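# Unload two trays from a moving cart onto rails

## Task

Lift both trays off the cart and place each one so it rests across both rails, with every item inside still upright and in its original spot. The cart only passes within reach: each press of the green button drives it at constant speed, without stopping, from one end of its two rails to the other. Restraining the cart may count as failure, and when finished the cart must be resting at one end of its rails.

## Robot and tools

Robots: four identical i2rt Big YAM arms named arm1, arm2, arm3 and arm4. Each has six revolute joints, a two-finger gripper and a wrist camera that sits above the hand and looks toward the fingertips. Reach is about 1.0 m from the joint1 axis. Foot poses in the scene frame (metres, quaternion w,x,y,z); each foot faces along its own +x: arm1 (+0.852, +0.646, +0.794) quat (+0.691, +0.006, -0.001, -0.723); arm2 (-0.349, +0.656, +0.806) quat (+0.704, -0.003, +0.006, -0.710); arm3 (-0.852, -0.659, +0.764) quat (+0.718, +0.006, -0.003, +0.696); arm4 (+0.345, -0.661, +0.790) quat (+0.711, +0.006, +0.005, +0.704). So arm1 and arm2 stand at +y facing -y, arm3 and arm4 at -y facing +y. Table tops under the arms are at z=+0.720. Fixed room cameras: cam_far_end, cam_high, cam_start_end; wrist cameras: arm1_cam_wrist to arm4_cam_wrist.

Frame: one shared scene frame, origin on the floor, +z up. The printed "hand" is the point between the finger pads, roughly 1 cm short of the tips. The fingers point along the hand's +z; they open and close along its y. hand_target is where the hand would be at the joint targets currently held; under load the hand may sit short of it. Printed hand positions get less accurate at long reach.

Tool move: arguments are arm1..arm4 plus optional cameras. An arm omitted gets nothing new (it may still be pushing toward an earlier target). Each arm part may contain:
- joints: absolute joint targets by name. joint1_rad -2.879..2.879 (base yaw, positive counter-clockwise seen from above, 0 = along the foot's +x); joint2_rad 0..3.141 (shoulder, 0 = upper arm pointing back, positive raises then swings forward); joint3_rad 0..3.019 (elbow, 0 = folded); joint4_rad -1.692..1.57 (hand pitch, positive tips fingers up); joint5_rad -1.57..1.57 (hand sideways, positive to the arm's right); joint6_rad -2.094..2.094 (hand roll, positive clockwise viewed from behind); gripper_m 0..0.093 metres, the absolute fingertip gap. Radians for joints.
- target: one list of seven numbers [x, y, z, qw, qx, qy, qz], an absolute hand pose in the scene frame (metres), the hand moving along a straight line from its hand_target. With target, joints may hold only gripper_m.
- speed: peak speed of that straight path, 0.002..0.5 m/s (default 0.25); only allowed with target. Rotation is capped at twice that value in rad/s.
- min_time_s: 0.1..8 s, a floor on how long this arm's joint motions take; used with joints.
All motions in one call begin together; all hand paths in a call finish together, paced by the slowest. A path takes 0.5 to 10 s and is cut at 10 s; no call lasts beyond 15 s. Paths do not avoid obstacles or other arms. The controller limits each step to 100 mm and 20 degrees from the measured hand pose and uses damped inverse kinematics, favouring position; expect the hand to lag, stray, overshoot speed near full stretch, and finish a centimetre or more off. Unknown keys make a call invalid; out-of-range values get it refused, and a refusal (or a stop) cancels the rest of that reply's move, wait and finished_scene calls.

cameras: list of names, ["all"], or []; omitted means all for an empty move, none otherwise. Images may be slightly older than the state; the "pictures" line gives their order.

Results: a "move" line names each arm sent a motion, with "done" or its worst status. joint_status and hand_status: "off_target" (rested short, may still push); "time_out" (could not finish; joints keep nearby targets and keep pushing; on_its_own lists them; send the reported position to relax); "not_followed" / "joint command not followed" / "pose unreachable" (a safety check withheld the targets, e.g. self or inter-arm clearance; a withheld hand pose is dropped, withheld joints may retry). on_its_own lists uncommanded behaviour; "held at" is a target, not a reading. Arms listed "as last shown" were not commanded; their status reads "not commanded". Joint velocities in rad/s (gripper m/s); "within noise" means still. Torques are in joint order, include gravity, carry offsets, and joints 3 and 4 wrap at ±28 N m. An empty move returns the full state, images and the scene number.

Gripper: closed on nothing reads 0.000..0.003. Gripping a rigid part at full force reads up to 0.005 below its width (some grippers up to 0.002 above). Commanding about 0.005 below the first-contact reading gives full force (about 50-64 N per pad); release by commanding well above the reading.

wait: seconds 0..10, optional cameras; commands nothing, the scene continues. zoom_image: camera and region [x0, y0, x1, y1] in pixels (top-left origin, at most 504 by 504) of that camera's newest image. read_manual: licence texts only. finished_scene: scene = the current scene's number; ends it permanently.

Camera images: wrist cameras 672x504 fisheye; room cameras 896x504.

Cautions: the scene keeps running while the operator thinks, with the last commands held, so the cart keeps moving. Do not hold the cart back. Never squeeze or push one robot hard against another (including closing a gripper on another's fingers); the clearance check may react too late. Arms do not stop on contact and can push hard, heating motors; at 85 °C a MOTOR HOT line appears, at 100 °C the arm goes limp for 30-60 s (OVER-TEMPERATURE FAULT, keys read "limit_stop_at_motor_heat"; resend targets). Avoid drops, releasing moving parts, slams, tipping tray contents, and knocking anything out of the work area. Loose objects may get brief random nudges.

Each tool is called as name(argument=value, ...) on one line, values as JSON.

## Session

move()

Scene clock: 0.00 s.
Joint torques (N m): no reading
Heat: arm1: hottest joint3_rad 36 °C; arm2: hottest joint3_rad 37 °C; arm3: hottest joint2_rad 37 °C; arm4: hottest joint3_rad 43 °C.
Joint velocities: within noise
arm1.joint_positions: joint1_rad=+0.046 joint2_rad=+0.635 joint3_rad=+1.438 joint4_rad=-1.494 joint5_rad=+0.235 joint6_rad=-0.448 gripper_m=+0.09396
arm1.joint_status: not commanded
arm1.hand: x=+0.8057 y=+0.4332 z=+1.3217 quat_wxyz=(-0.138, -0.523, -0.735, +0.410) (m; scene frame)
arm1.hand_target: x=+0.8056 y=+0.4354 z=+1.3344 quat_wxyz=(-0.146, -0.521, -0.728, +0.421) (m; scene frame)
arm1.hand_status: not commanded
arm2.joint_positions: joint1_rad=+0.074 joint2_rad=+0.628 joint3_rad=+1.341 joint4_rad=-1.151 joint5_rad=-0.285 joint6_rad=+0.284 gripper_m=+0.09396
arm2.joint_status: not commanded
arm2.hand: x=-0.2766 y=+0.3951 z=+1.3596 quat_wxyz=(-0.499, -0.603, -0.586, +0.209) (m; scene frame)
arm2.hand_target: x=-0.2766 y=+0.3983 z=+1.3731 quat_wxyz=(-0.508, -0.596, -0.582, +0.217) (m; scene frame)
arm2.hand_status: not commanded
arm3.joint_positions: joint1_rad=+0.047 joint2_rad=+0.620 joint3_rad=+1.421 joint4_rad=-1.322 joint5_rad=-0.060 joint6_rad=+0.366 gripper_m=+0.09396
arm3.joint_status: not commanded
arm3.hand: x=-0.8627 y=-0.4327 z=+1.3241 quat_wxyz=(-0.261, +0.505, -0.698, -0.435) (m; scene frame)
arm3.hand_target: x=-0.8626 y=-0.4356 z=+1.3334 quat_wxyz=(-0.266, +0.502, -0.694, -0.443) (m; scene frame)
arm3.hand_status: not commanded
arm4.joint_positions: joint1_rad=+0.060 joint2_rad=+0.621 joint3_rad=+1.345 joint4_rad=-1.359 joint5_rad=+0.061 joint6_rad=+0.383 gripper_m=+0.09396
arm4.joint_status: not commanded
arm4.hand: x=+0.3529 y=-0.4218 z=+1.3021 quat_wxyz=(-0.260, +0.503, -0.736, -0.370) (m; scene frame)
arm4.hand_target: x=+0.3531 y=-0.4239 z=+1.3118 quat_wxyz=(-0.265, +0.500, -0.733, -0.378) (m; scene frame)
arm4.hand_status: not commanded
pictures: arm1_cam_wrist, arm2_cam_wrist, arm3_cam_wrist, arm4_cam_wrist, cam_far_end, cam_high, cam_start_end

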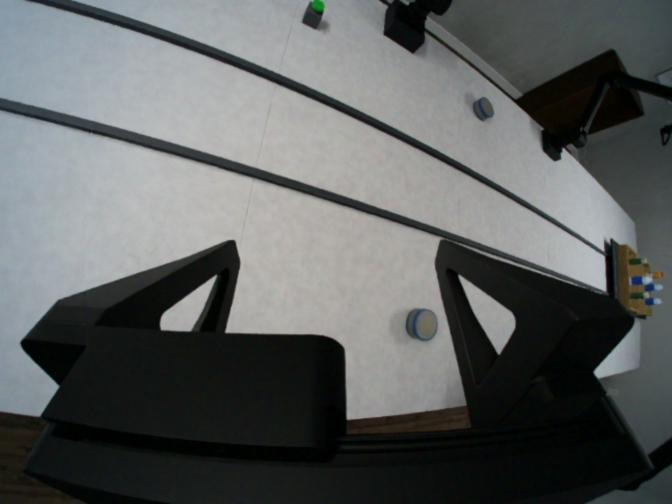

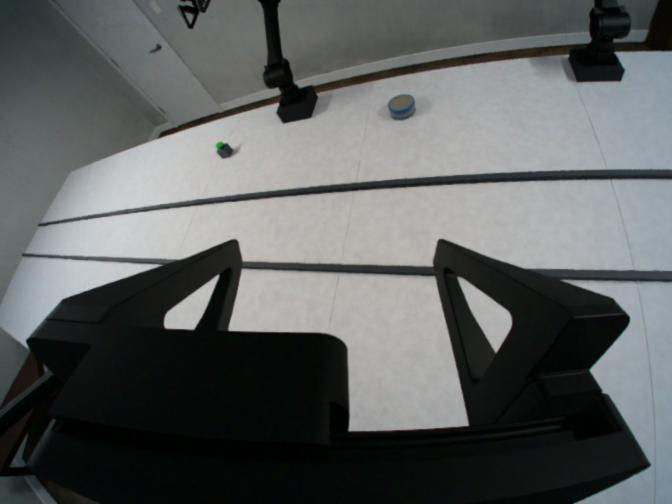

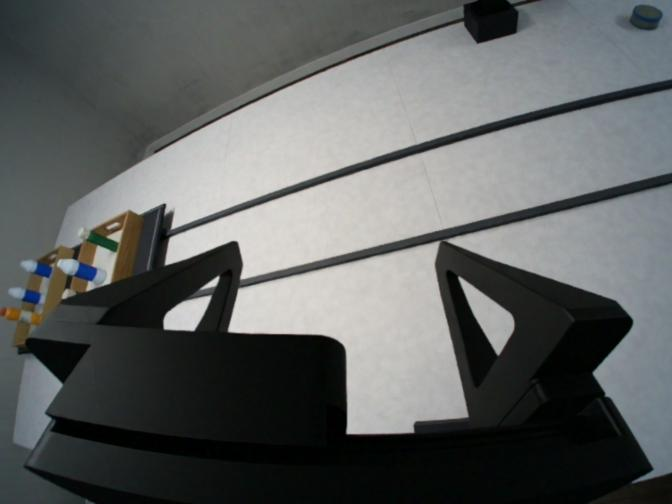

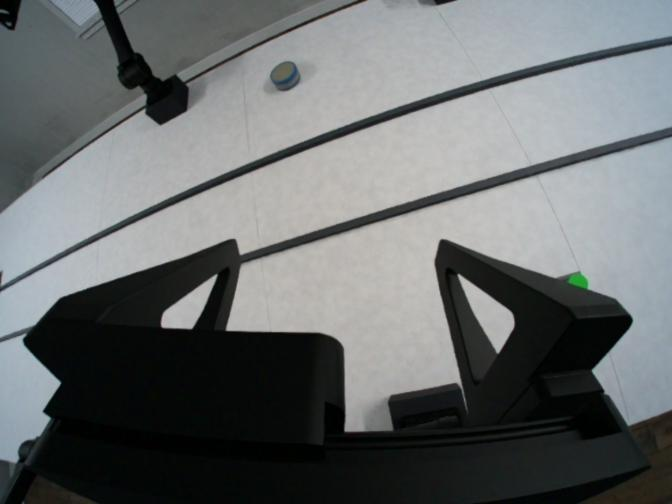

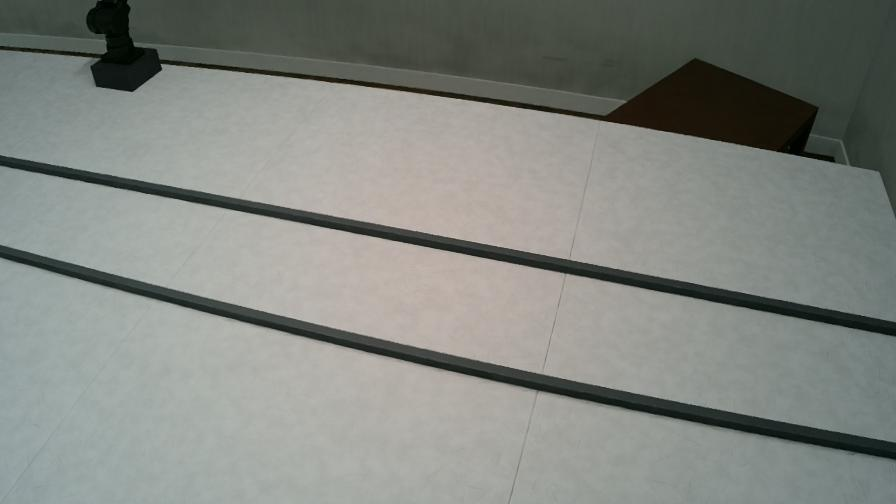

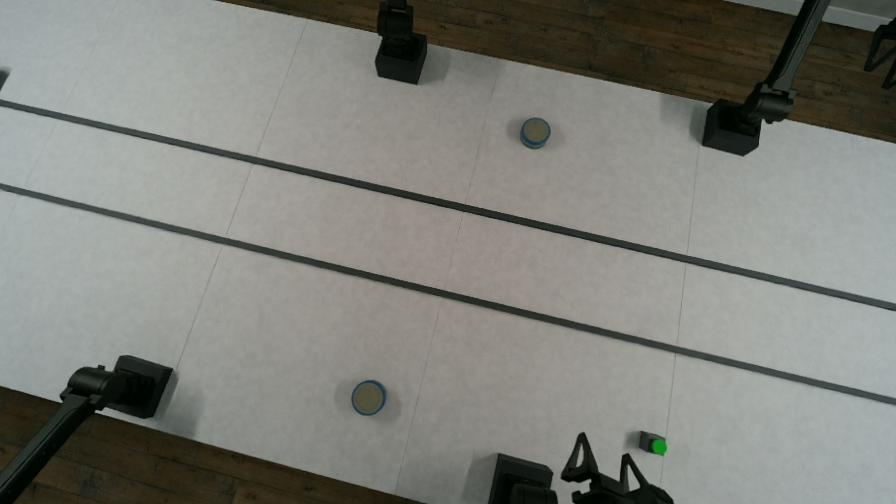

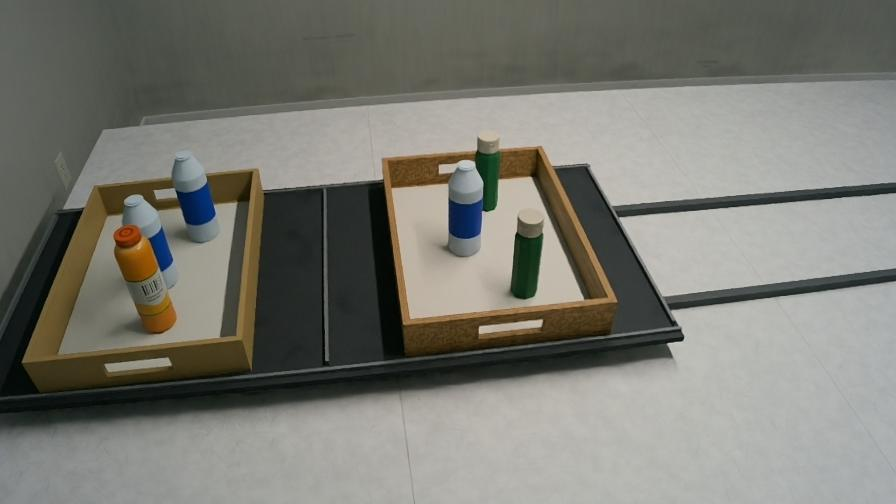

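move(arm1={"target":[0.62,0.215,0.98,0,0,1,0],"joints":{"gripper_m":0.06},"speed":0.4}, arm2={"target":[-0.65,0.228,0.98,0,1,0,0],"joints":{"gripper_m":0.06},"speed":0.4}, arm3={"target":[-0.65,-0.243,0.98,0,0,1,0],"joints":{"gripper_m":0.06},"speed":0.4}, arm4={"target":[0.716,-0.452,0.9,0,0.707,-0.707,0],"joints":{"gripper_m":0},"speed":0.4}, cameras=["arm4_cam_wrist","arm2_cam_wrist","arm3_cam_wrist"])

move(arm2={"target":[-0.65,0.228,0.98,0,1,0,0]}, arm3={"target":[-0.65,-0.243,0.98,0,0,1,0]}, arm1={"target":[0.62,0.215,0.98,0,0,1,0]}, arm4={"target":[0.716,-0.452,0.9,0,0.707,-0.707,0]}, cameras=["arm4_cam_wrist","cam_high"])

Scene clock: 28.90 s.
Joint torques (N m): arm1=[0.56 -14.97 13.04 0.61 0.01 -0.22] | arm2=[-0.56 -19.08 13.53 -0.68 0.09 0.2] | arm3=[1.03 -15.74 13.05 0.08 -0.06 0.05] | arm4=[0.15 -12.22 10.86 0.57 -0.01 -0.12]
Heat: arm1: hottest joint3_rad 39 °C; arm2: hottest joint3_rad 40 °C; arm3: hottest joint2_rad 37 °C; arm4: hottest joint3_rad 50 °C.
move: arm1 off_target; arm2 off_target; arm3 off_target; arm4 off_target
Joint velocities: within noise
arm1.joint_positions: joint1_rad=-0.452 joint2_rad=+1.625 joint3_rad=+1.390 joint4_rad=-1.393 joint5_rad=+0.004 joint6_rad=-2.046 gripper_m=+0.06010
arm1.joint_status: all done
arm1.hand: x=+0.6260 y=+0.2350 z=+0.9577 quat_wxyz=(-0.017, -0.011, -0.999, -0.029) (m; scene frame)
arm1.hand_target: x=+0.6207 y=+0.2162 z=+0.9804 quat_wxyz=(+0.000, +0.000, -1.000, +0.000) (m; scene frame)
arm1.hand_status: off_target (0.031 m and 4.0 deg from the pose sent, 0.446 m and 85.4 deg at the start)
arm2.joint_positions: joint1_rad=-0.600 joint2_rad=+1.742 joint3_rad=+1.490 joint4_rad=-1.371 joint5_rad=-0.015 joint6_rad=+0.941 gripper_m=+0.06007
arm2.joint_status: all done
arm2.hand: x=-0.6371 y=+0.2355 z=+0.9567 quat_wxyz=(+0.019, -1.000, -0.010, -0.015) (m; scene frame)
arm2.hand_target: x=-0.6494 y=+0.2288 z=+0.9800 quat_wxyz=(+0.000, -1.000, +0.000, +0.000) (m; scene frame)
arm2.hand_status: off_target (0.028 m and 3.0 deg from the pose sent, 0.558 m and 105.8 deg at the start)
arm3.joint_positions: joint1_rad=-0.403 joint2_rad=+1.569 joint3_rad=+1.392 joint4_rad=-1.438 joint5_rad=+0.012 joint6_rad=+1.115 gripper_m=+0.06011
arm3.joint_status: all done
arm3.hand: x=-0.6574 y=-0.2511 z=+0.9629 quat_wxyz=(+0.007, +0.010, -1.000, +0.016) (m; scene frame)
arm3.hand_target: x=-0.6503 y=-0.2436 z=+0.9800 quat_wxyz=(+0.000, +0.000, -1.000, +0.000) (m; scene frame)
arm3.hand_status: off_target (0.020 m and 2.3 deg from the pose sent, 0.447 m and 91.4 deg at the start)
arm4.joint_positions: joint1_rad=-1.035 joint2_rad=+1.511 joint3_rad=+1.073 joint4_rad=-1.171 joint5_rad=+0.008 joint6_rad=-1.034 gripper_m=+0.00033
arm4.joint_status: all done
arm4.hand: x=+0.6969 y=-0.4599 z=+0.8869 quat_wxyz=(+0.025, +0.703, -0.711, -0.007) (m; scene frame)
arm4.hand_target: x=+0.7153 y=-0.4525 z=+0.9005 quat_wxyz=(+0.000, +0.707, -0.707, +0.000) (m; scene frame)
arm4.hand_status: off_target (0.024 m and 3.1 deg from the pose sent, 0.543 m and 57.5 deg at the start)
pictures: arm2_cam_wrist, arm3_cam_wrist, arm4_cam_wrist

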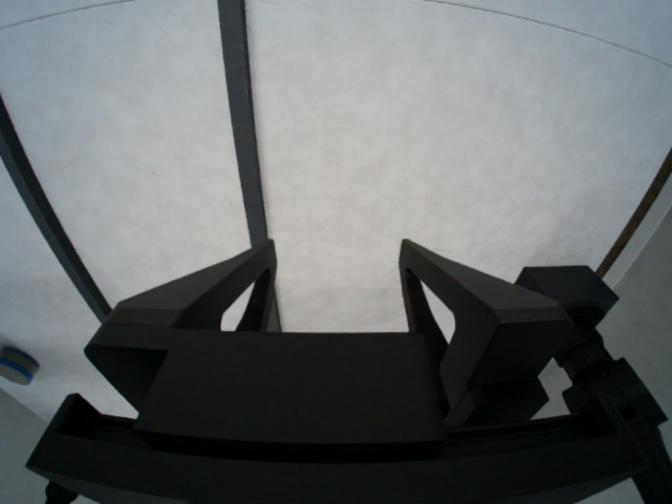

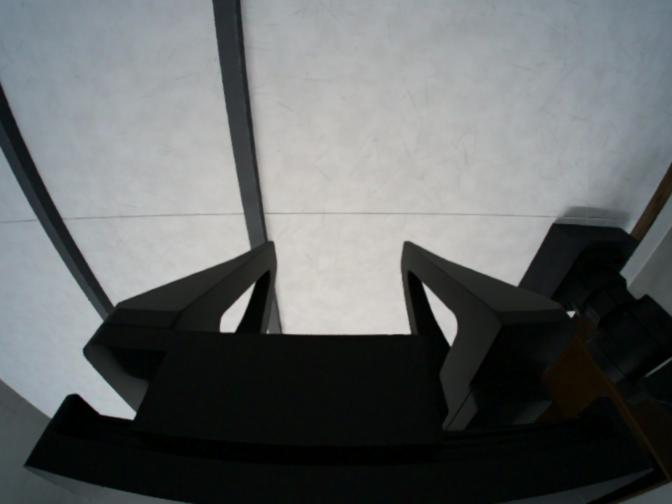

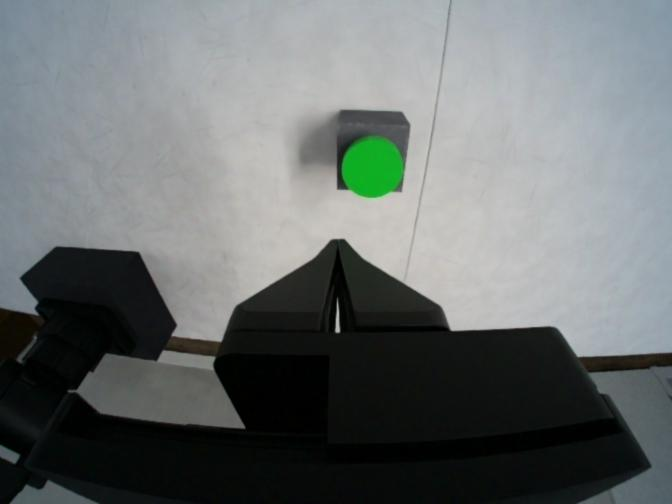

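Scene clock: 29.87 s.
Joint torques (N m): arm1=[-0.38 -15.27 12.94 0.55 -0.04 -0.2] | arm2=[-0.67 -19.25 13.48 -0.64 0.13 0.2] | arm3=[0.32 -15.74 13.05 0.08 -0.03 0.11] | arm4=[0.09 -12.28 10.85 0.57 -0.02 -0.13]
Heat: arm1: hottest joint3_rad 40 °C; arm2: hottest joint3_rad 41 °C; arm3: hottest joint2_rad 37 °C; arm4: hottest joint3_rad 50 °C.
move: arm1 off_target; arm2 off_target; arm3 off_target; arm4 off_target
Joint velocities: within noise
arm1.joint_positions: joint1_rad=-0.452 joint2_rad=+1.625 joint3_rad=+1.390 joint4_rad=-1.393 joint5_rad=+0.004 joint6_rad=-2.046 gripper_m=+0.06010
arm1.joint_status: not commanded
arm1.hand: x=+0.6260 y=+0.2350 z=+0.9577 quat_wxyz=(-0.017, -0.011, -0.999, -0.029) (m; scene frame)
arm1.hand_target: x=+0.6207 y=+0.2162 z=+0.9804 quat_wxyz=(+0.000, +0.000, -1.000, +0.000) (m; scene frame)
arm1.hand_status: off_target (0.031 m and 4.0 deg from the pose sent, 0.031 m and 4.0 deg at the start)
arm2.joint_positions: joint1_rad=-0.600 joint2_rad=+1.742 joint3_rad=+1.490 joint4_rad=-1.371 joint5_rad=-0.015 joint6_rad=+0.942 gripper_m=+0.06007
arm2.joint_status: not commanded
arm2.hand: x=-0.6371 y=+0.2355 z=+0.9567 quat_wxyz=(+0.019, -1.000, -0.010, -0.015) (m; scene frame)
arm2.hand_target: x=-0.6494 y=+0.2288 z=+0.9800 quat_wxyz=(+0.000, -1.000, +0.000, +0.000) (m; scene frame)
arm2.hand_status: off_target (0.028 m and 3.0 deg from the pose sent, 0.028 m and 3.0 deg at the start)
arm3.joint_positions: joint1_rad=-0.403 joint2_rad=+1.569 joint3_rad=+1.392 joint4_rad=-1.438 joint5_rad=+0.012 joint6_rad=+1.115 gripper_m=+0.06011
arm3.joint_status: not commanded
arm3.hand: x=-0.6574 y=-0.2511 z=+0.9629 quat_wxyz=(+0.007, +0.010, -1.000, +0.016) (m; scene frame)
arm3.hand_target: x=-0.6503 y=-0.2436 z=+0.9800 quat_wxyz=(+0.000, +0.000, -1.000, +0.000) (m; scene frame)
arm3.hand_status: off_target (0.020 m and 2.3 deg from the pose sent, 0.020 m and 2.3 deg at the start)
arm4.joint_positions: joint1_rad=-1.035 joint2_rad=+1.511 joint3_rad=+1.073 joint4_rad=-1.171 joint5_rad=+0.008 joint6_rad=-1.034 gripper_m=+0.00033
arm4.joint_status: not commanded
arm4.hand: x=+0.6969 y=-0.4599 z=+0.8869 quat_wxyz=(+0.025, +0.703, -0.711, -0.007) (m; scene frame)
arm4.hand_target: x=+0.7153 y=-0.4525 z=+0.9005 quat_wxyz=(+0.000, +0.707, -0.707, +0.000) (m; scene frame)
arm4.hand_status: off_target (0.024 m and 3.1 deg from the pose sent, 0.024 m and 3.1 deg at the start)
pictures: arm4_cam_wrist, cam_high

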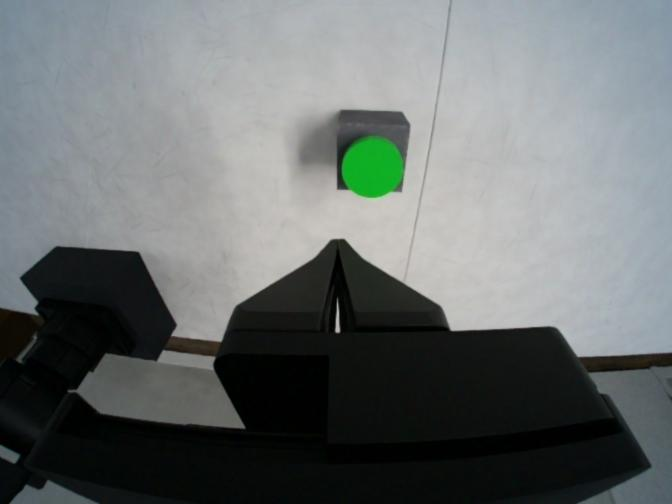

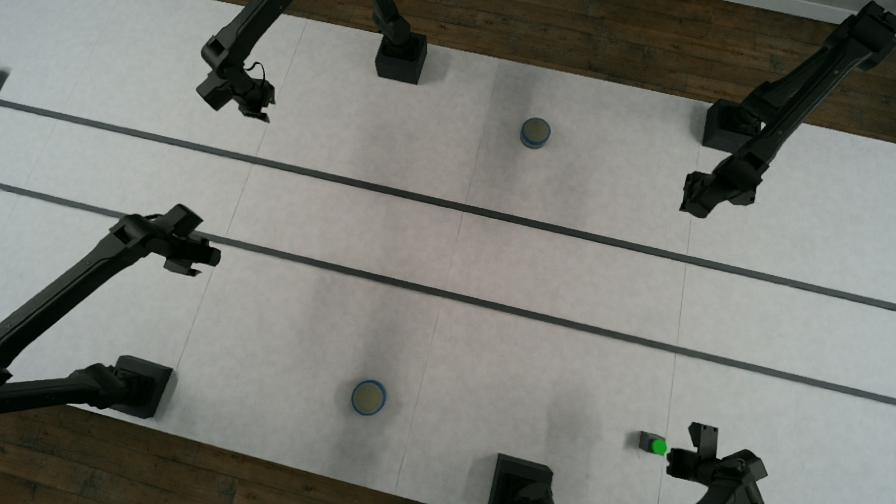

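move(arm4={"target":[0.716,-0.452,0.795,0,0.707,-0.707,0],"speed":0.12}, cameras=["cam_start_end","arm4_cam_wrist"])

move(arm4={"target":[0.716,-0.44,0.9,0,0.707,-0.707,0],"speed":0.2})

move(arm4={"joints":{"joint1_rad":-0.95,"joint2_rad":0.8,"joint3_rad":1.316,"joint4_rad":-1.3,"joint5_rad":0,"joint6_rad":-1,"gripper_m":0.06},"min_time_s":3}, cameras=["cam_start_end"])

wait(seconds=10, cameras=["cam_start_end"])

Scene clock: 35.97 s.
Joint torques (N m): arm1=[0.09 -15.5 12.78 0.68 0.01 -0.19] | arm2=[-0.85 -19.19 13.55 -0.64 0.13 0.19] | arm3=[1.14 -15.62 12.97 0.12 -0.04 0.1] | arm4=[-0.03 -11.22 6.24 1.11 -0.06 -0.12]
Heat: arm1: hottest joint3_rad 43 °C; arm2: hottest joint3_rad 42 °C; arm3: hottest joint3_rad 38 °C; arm4: hottest joint3_rad 52 °C.
move: arm4 off_target
Joint velocities: within noise
arm1, arm2, arm3: as last shown
arm4.joint_positions: joint1_rad=-1.035 joint2_rad=+1.640 joint3_rad=+0.988 joint4_rad=-0.895 joint5_rad=+0.008 joint6_rad=-1.036 gripper_m=+0.00033
arm4.joint_status: not commanded
arm4.hand: x=+0.7148 y=-0.4487 z=+0.8082 quat_wxyz=(-0.005, +0.704, -0.710, +0.001) (m; scene frame)
arm4.hand_target: x=+0.7155 y=-0.4522 z=+0.7953 quat_wxyz=(+0.000, +0.707, -0.707, +0.000) (m; scene frame)
arm4.hand_status: off_target (0.014 m and 0.8 deg from the pose sent, 0.094 m and 3.1 deg at the start)
pictures: arm4_cam_wrist, cam_start_end

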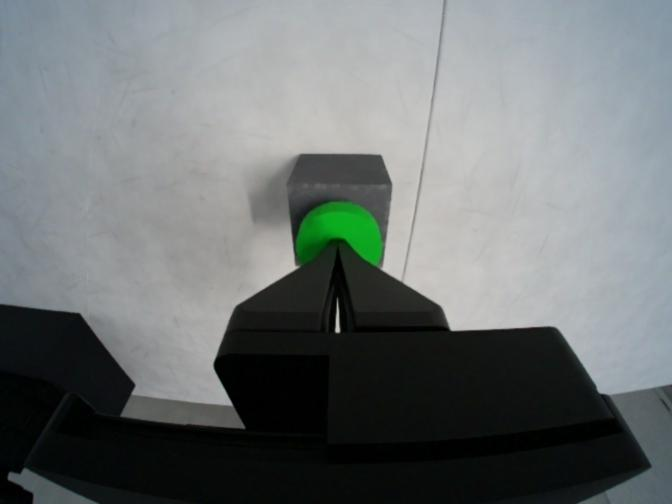

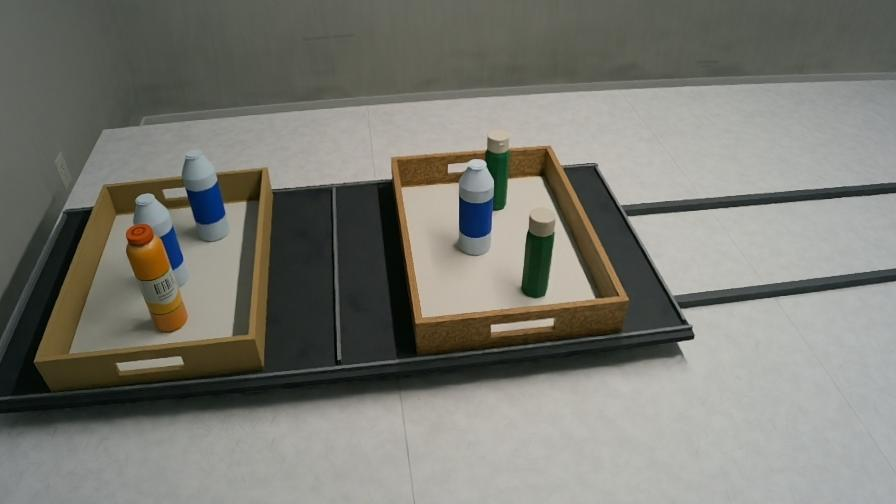

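Scene clock: 37.17 s.
Joint torques (N m): arm1=[0.44 -15.62 13.14 0.49 0 -0.24] | arm2=[-0.73 -19.19 13.5 -0.66 0.12 0.2] | arm3=[1.08 -15.56 13.01 0.1 -0.02 0.14] | arm4=[1.03 -11.81 9.98 -0.31 -0.04 0.14]
Heat: arm1: hottest joint3_rad 43 °C; arm2: hottest joint3_rad 43 °C; arm3: hottest joint3_rad 38 °C; arm4: hottest joint3_rad 52 °C.
move: arm4 off_target
Joint velocities: within noise
arm1, arm2, arm3: as last shown
arm4.joint_positions: joint1_rad=-1.023 joint2_rad=+1.519 joint3_rad=+1.103 joint4_rad=-1.148 joint5_rad=+0.008 joint6_rad=-1.036 gripper_m=+0.00033
arm4.joint_status: not commanded
arm4.hand: x=+0.7099 y=-0.4465 z=+0.8942 quat_wxyz=(+0.003, +0.708, -0.706, -0.001) (m; scene frame)
arm4.hand_target: x=+0.7158 y=-0.4402 z=+0.8999 quat_wxyz=(+0.000, +0.707, -0.707, +0.000) (m; scene frame)
arm4.hand_status: off_target (0.011 m and 0.4 deg from the pose sent, 0.092 m and 0.8 deg at the start)
pictures: none

Scene clock: 40.57 s.
Joint torques (N m): arm1=[-0.21 -14.8 12.77 0.49 -0.01 -0.26] | arm2=[-0.56 -18.96 13.5 -0.66 0.12 0.21] | arm3=[0.09 -15.38 12.94 0.14 -0.08 0.08] | arm4=[1.2 -2.55 12.26 0.83 -0.17 0.27]
Heat: arm1: hottest joint3_rad 44 °C; arm2: hottest joint3_rad 44 °C; arm3: hottest joint3_rad 39 °C; arm4: hottest joint3_rad 54 °C.
move: arm4 done
Joint velocities: within noise
arm1, arm2, arm3: as last shown
arm4.joint_positions: joint1_rad=-0.958 joint2_rad=+0.795 joint3_rad=+1.275 joint4_rad=-1.286 joint5_rad=+0.002 joint6_rad=-1.017 gripper_m=+0.05991
arm4.joint_status: all done
arm4.hand: x=+0.6131 y=-0.4827 z=+1.2317 quat_wxyz=(-0.360, +0.672, -0.643, +0.072) (m; scene frame)
arm4.hand_target: x=+0.6109 y=-0.4809 z=+1.2486 quat_wxyz=(-0.371, +0.666, -0.643, +0.068) (m; scene frame)
arm4.hand_status: not commanded
pictures: cam_start_end

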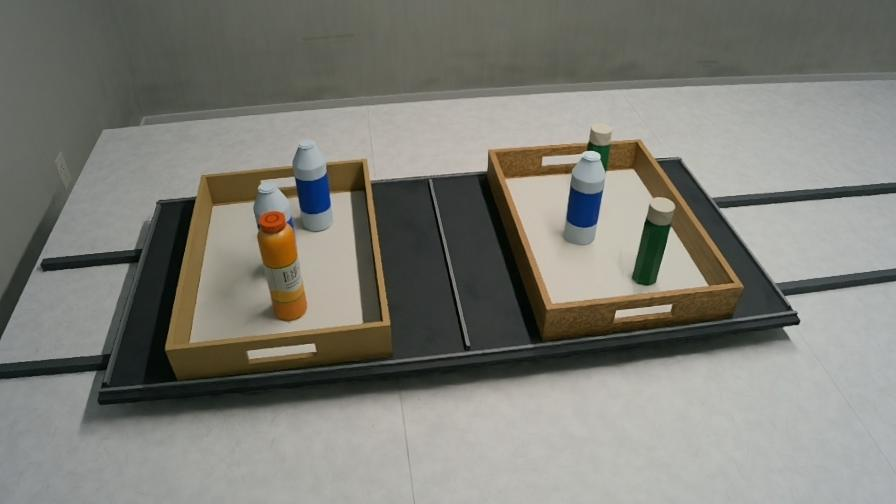

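Scene clock: 50.57 s.
Joint torques (N m): arm1=[0.09 -14.51 13.07 0.7 -0.04 -0.19] | arm2=[-0.85 -19.19 13.53 -0.66 0.13 0.2] | arm3=[1.08 -15.74 13.04 0.1 -0.01 0.08] | arm4=[0.97 -2.32 12.26 0.84 -0.16 0.28]
Heat: arm1: hottest joint3_rad 47 °C; arm2: hottest joint3_rad 46 °C; arm3: hottest joint3_rad 40 °C; arm4: hottest joint3_rad 57 °C.
Joint velocities: within noise
arm1.joint_positions: joint1_rad=-0.452 joint2_rad=+1.625 joint3_rad=+1.390 joint4_rad=-1.393 joint5_rad=+0.004 joint6_rad=-2.046 gripper_m=+0.06010
arm1.joint_status: not commanded
arm1.hand: x=+0.6260 y=+0.2350 z=+0.9577 quat_wxyz=(-0.017, -0.011, -0.999, -0.029) (m; scene frame)
arm1.hand_target: x=+0.6207 y=+0.2162 z=+0.9804 quat_wxyz=(+0.000, +0.000, -1.000, +0.000) (m; scene frame)
arm1.hand_status: not commanded
arm2.joint_positions: joint1_rad=-0.600 joint2_rad=+1.742 joint3_rad=+1.490 joint4_rad=-1.371 joint5_rad=-0.015 joint6_rad=+0.942 gripper_m=+0.06007
arm2.joint_status: not commanded
arm2.hand: x=-0.6371 y=+0.2355 z=+0.9567 quat_wxyz=(+0.019, -1.000, -0.010, -0.015) (m; scene frame)
arm2.hand_target: x=-0.6494 y=+0.2288 z=+0.9800 quat_wxyz=(+0.000, -1.000, +0.000, +0.000) (m; scene frame)
arm2.hand_status: not commanded
arm3.joint_positions: joint1_rad=-0.403 joint2_rad=+1.569 joint3_rad=+1.392 joint4_rad=-1.438 joint5_rad=+0.012 joint6_rad=+1.115 gripper_m=+0.06011
arm3.joint_status: not commanded
arm3.hand: x=-0.6574 y=-0.2511 z=+0.9629 quat_wxyz=(+0.007, +0.010, -1.000, +0.016) (m; scene frame)
arm3.hand_target: x=-0.6503 y=-0.2436 z=+0.9800 quat_wxyz=(+0.000, +0.000, -1.000, +0.000) (m; scene frame)
arm3.hand_status: not commanded
arm4.joint_positions: joint1_rad=-0.958 joint2_rad=+0.795 joint3_rad=+1.275 joint4_rad=-1.286 joint5_rad=+0.002 joint6_rad=-1.017 gripper_m=+0.05991
arm4.joint_status: all done
arm4.hand: x=+0.6131 y=-0.4827 z=+1.2317 quat_wxyz=(-0.360, +0.672, -0.643, +0.072) (m; scene frame)
arm4.hand_target: x=+0.6109 y=-0.4809 z=+1.2486 quat_wxyz=(-0.371, +0.666, -0.643, +0.068) (m; scene frame)
arm4.hand_status: not commanded
wait: 10.00 s; at rest by 0.27 s
pictures: cam_start_end

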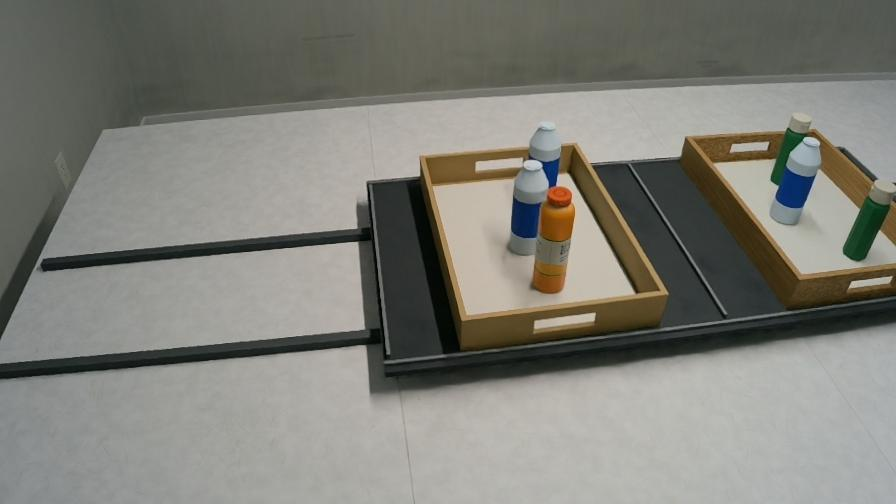

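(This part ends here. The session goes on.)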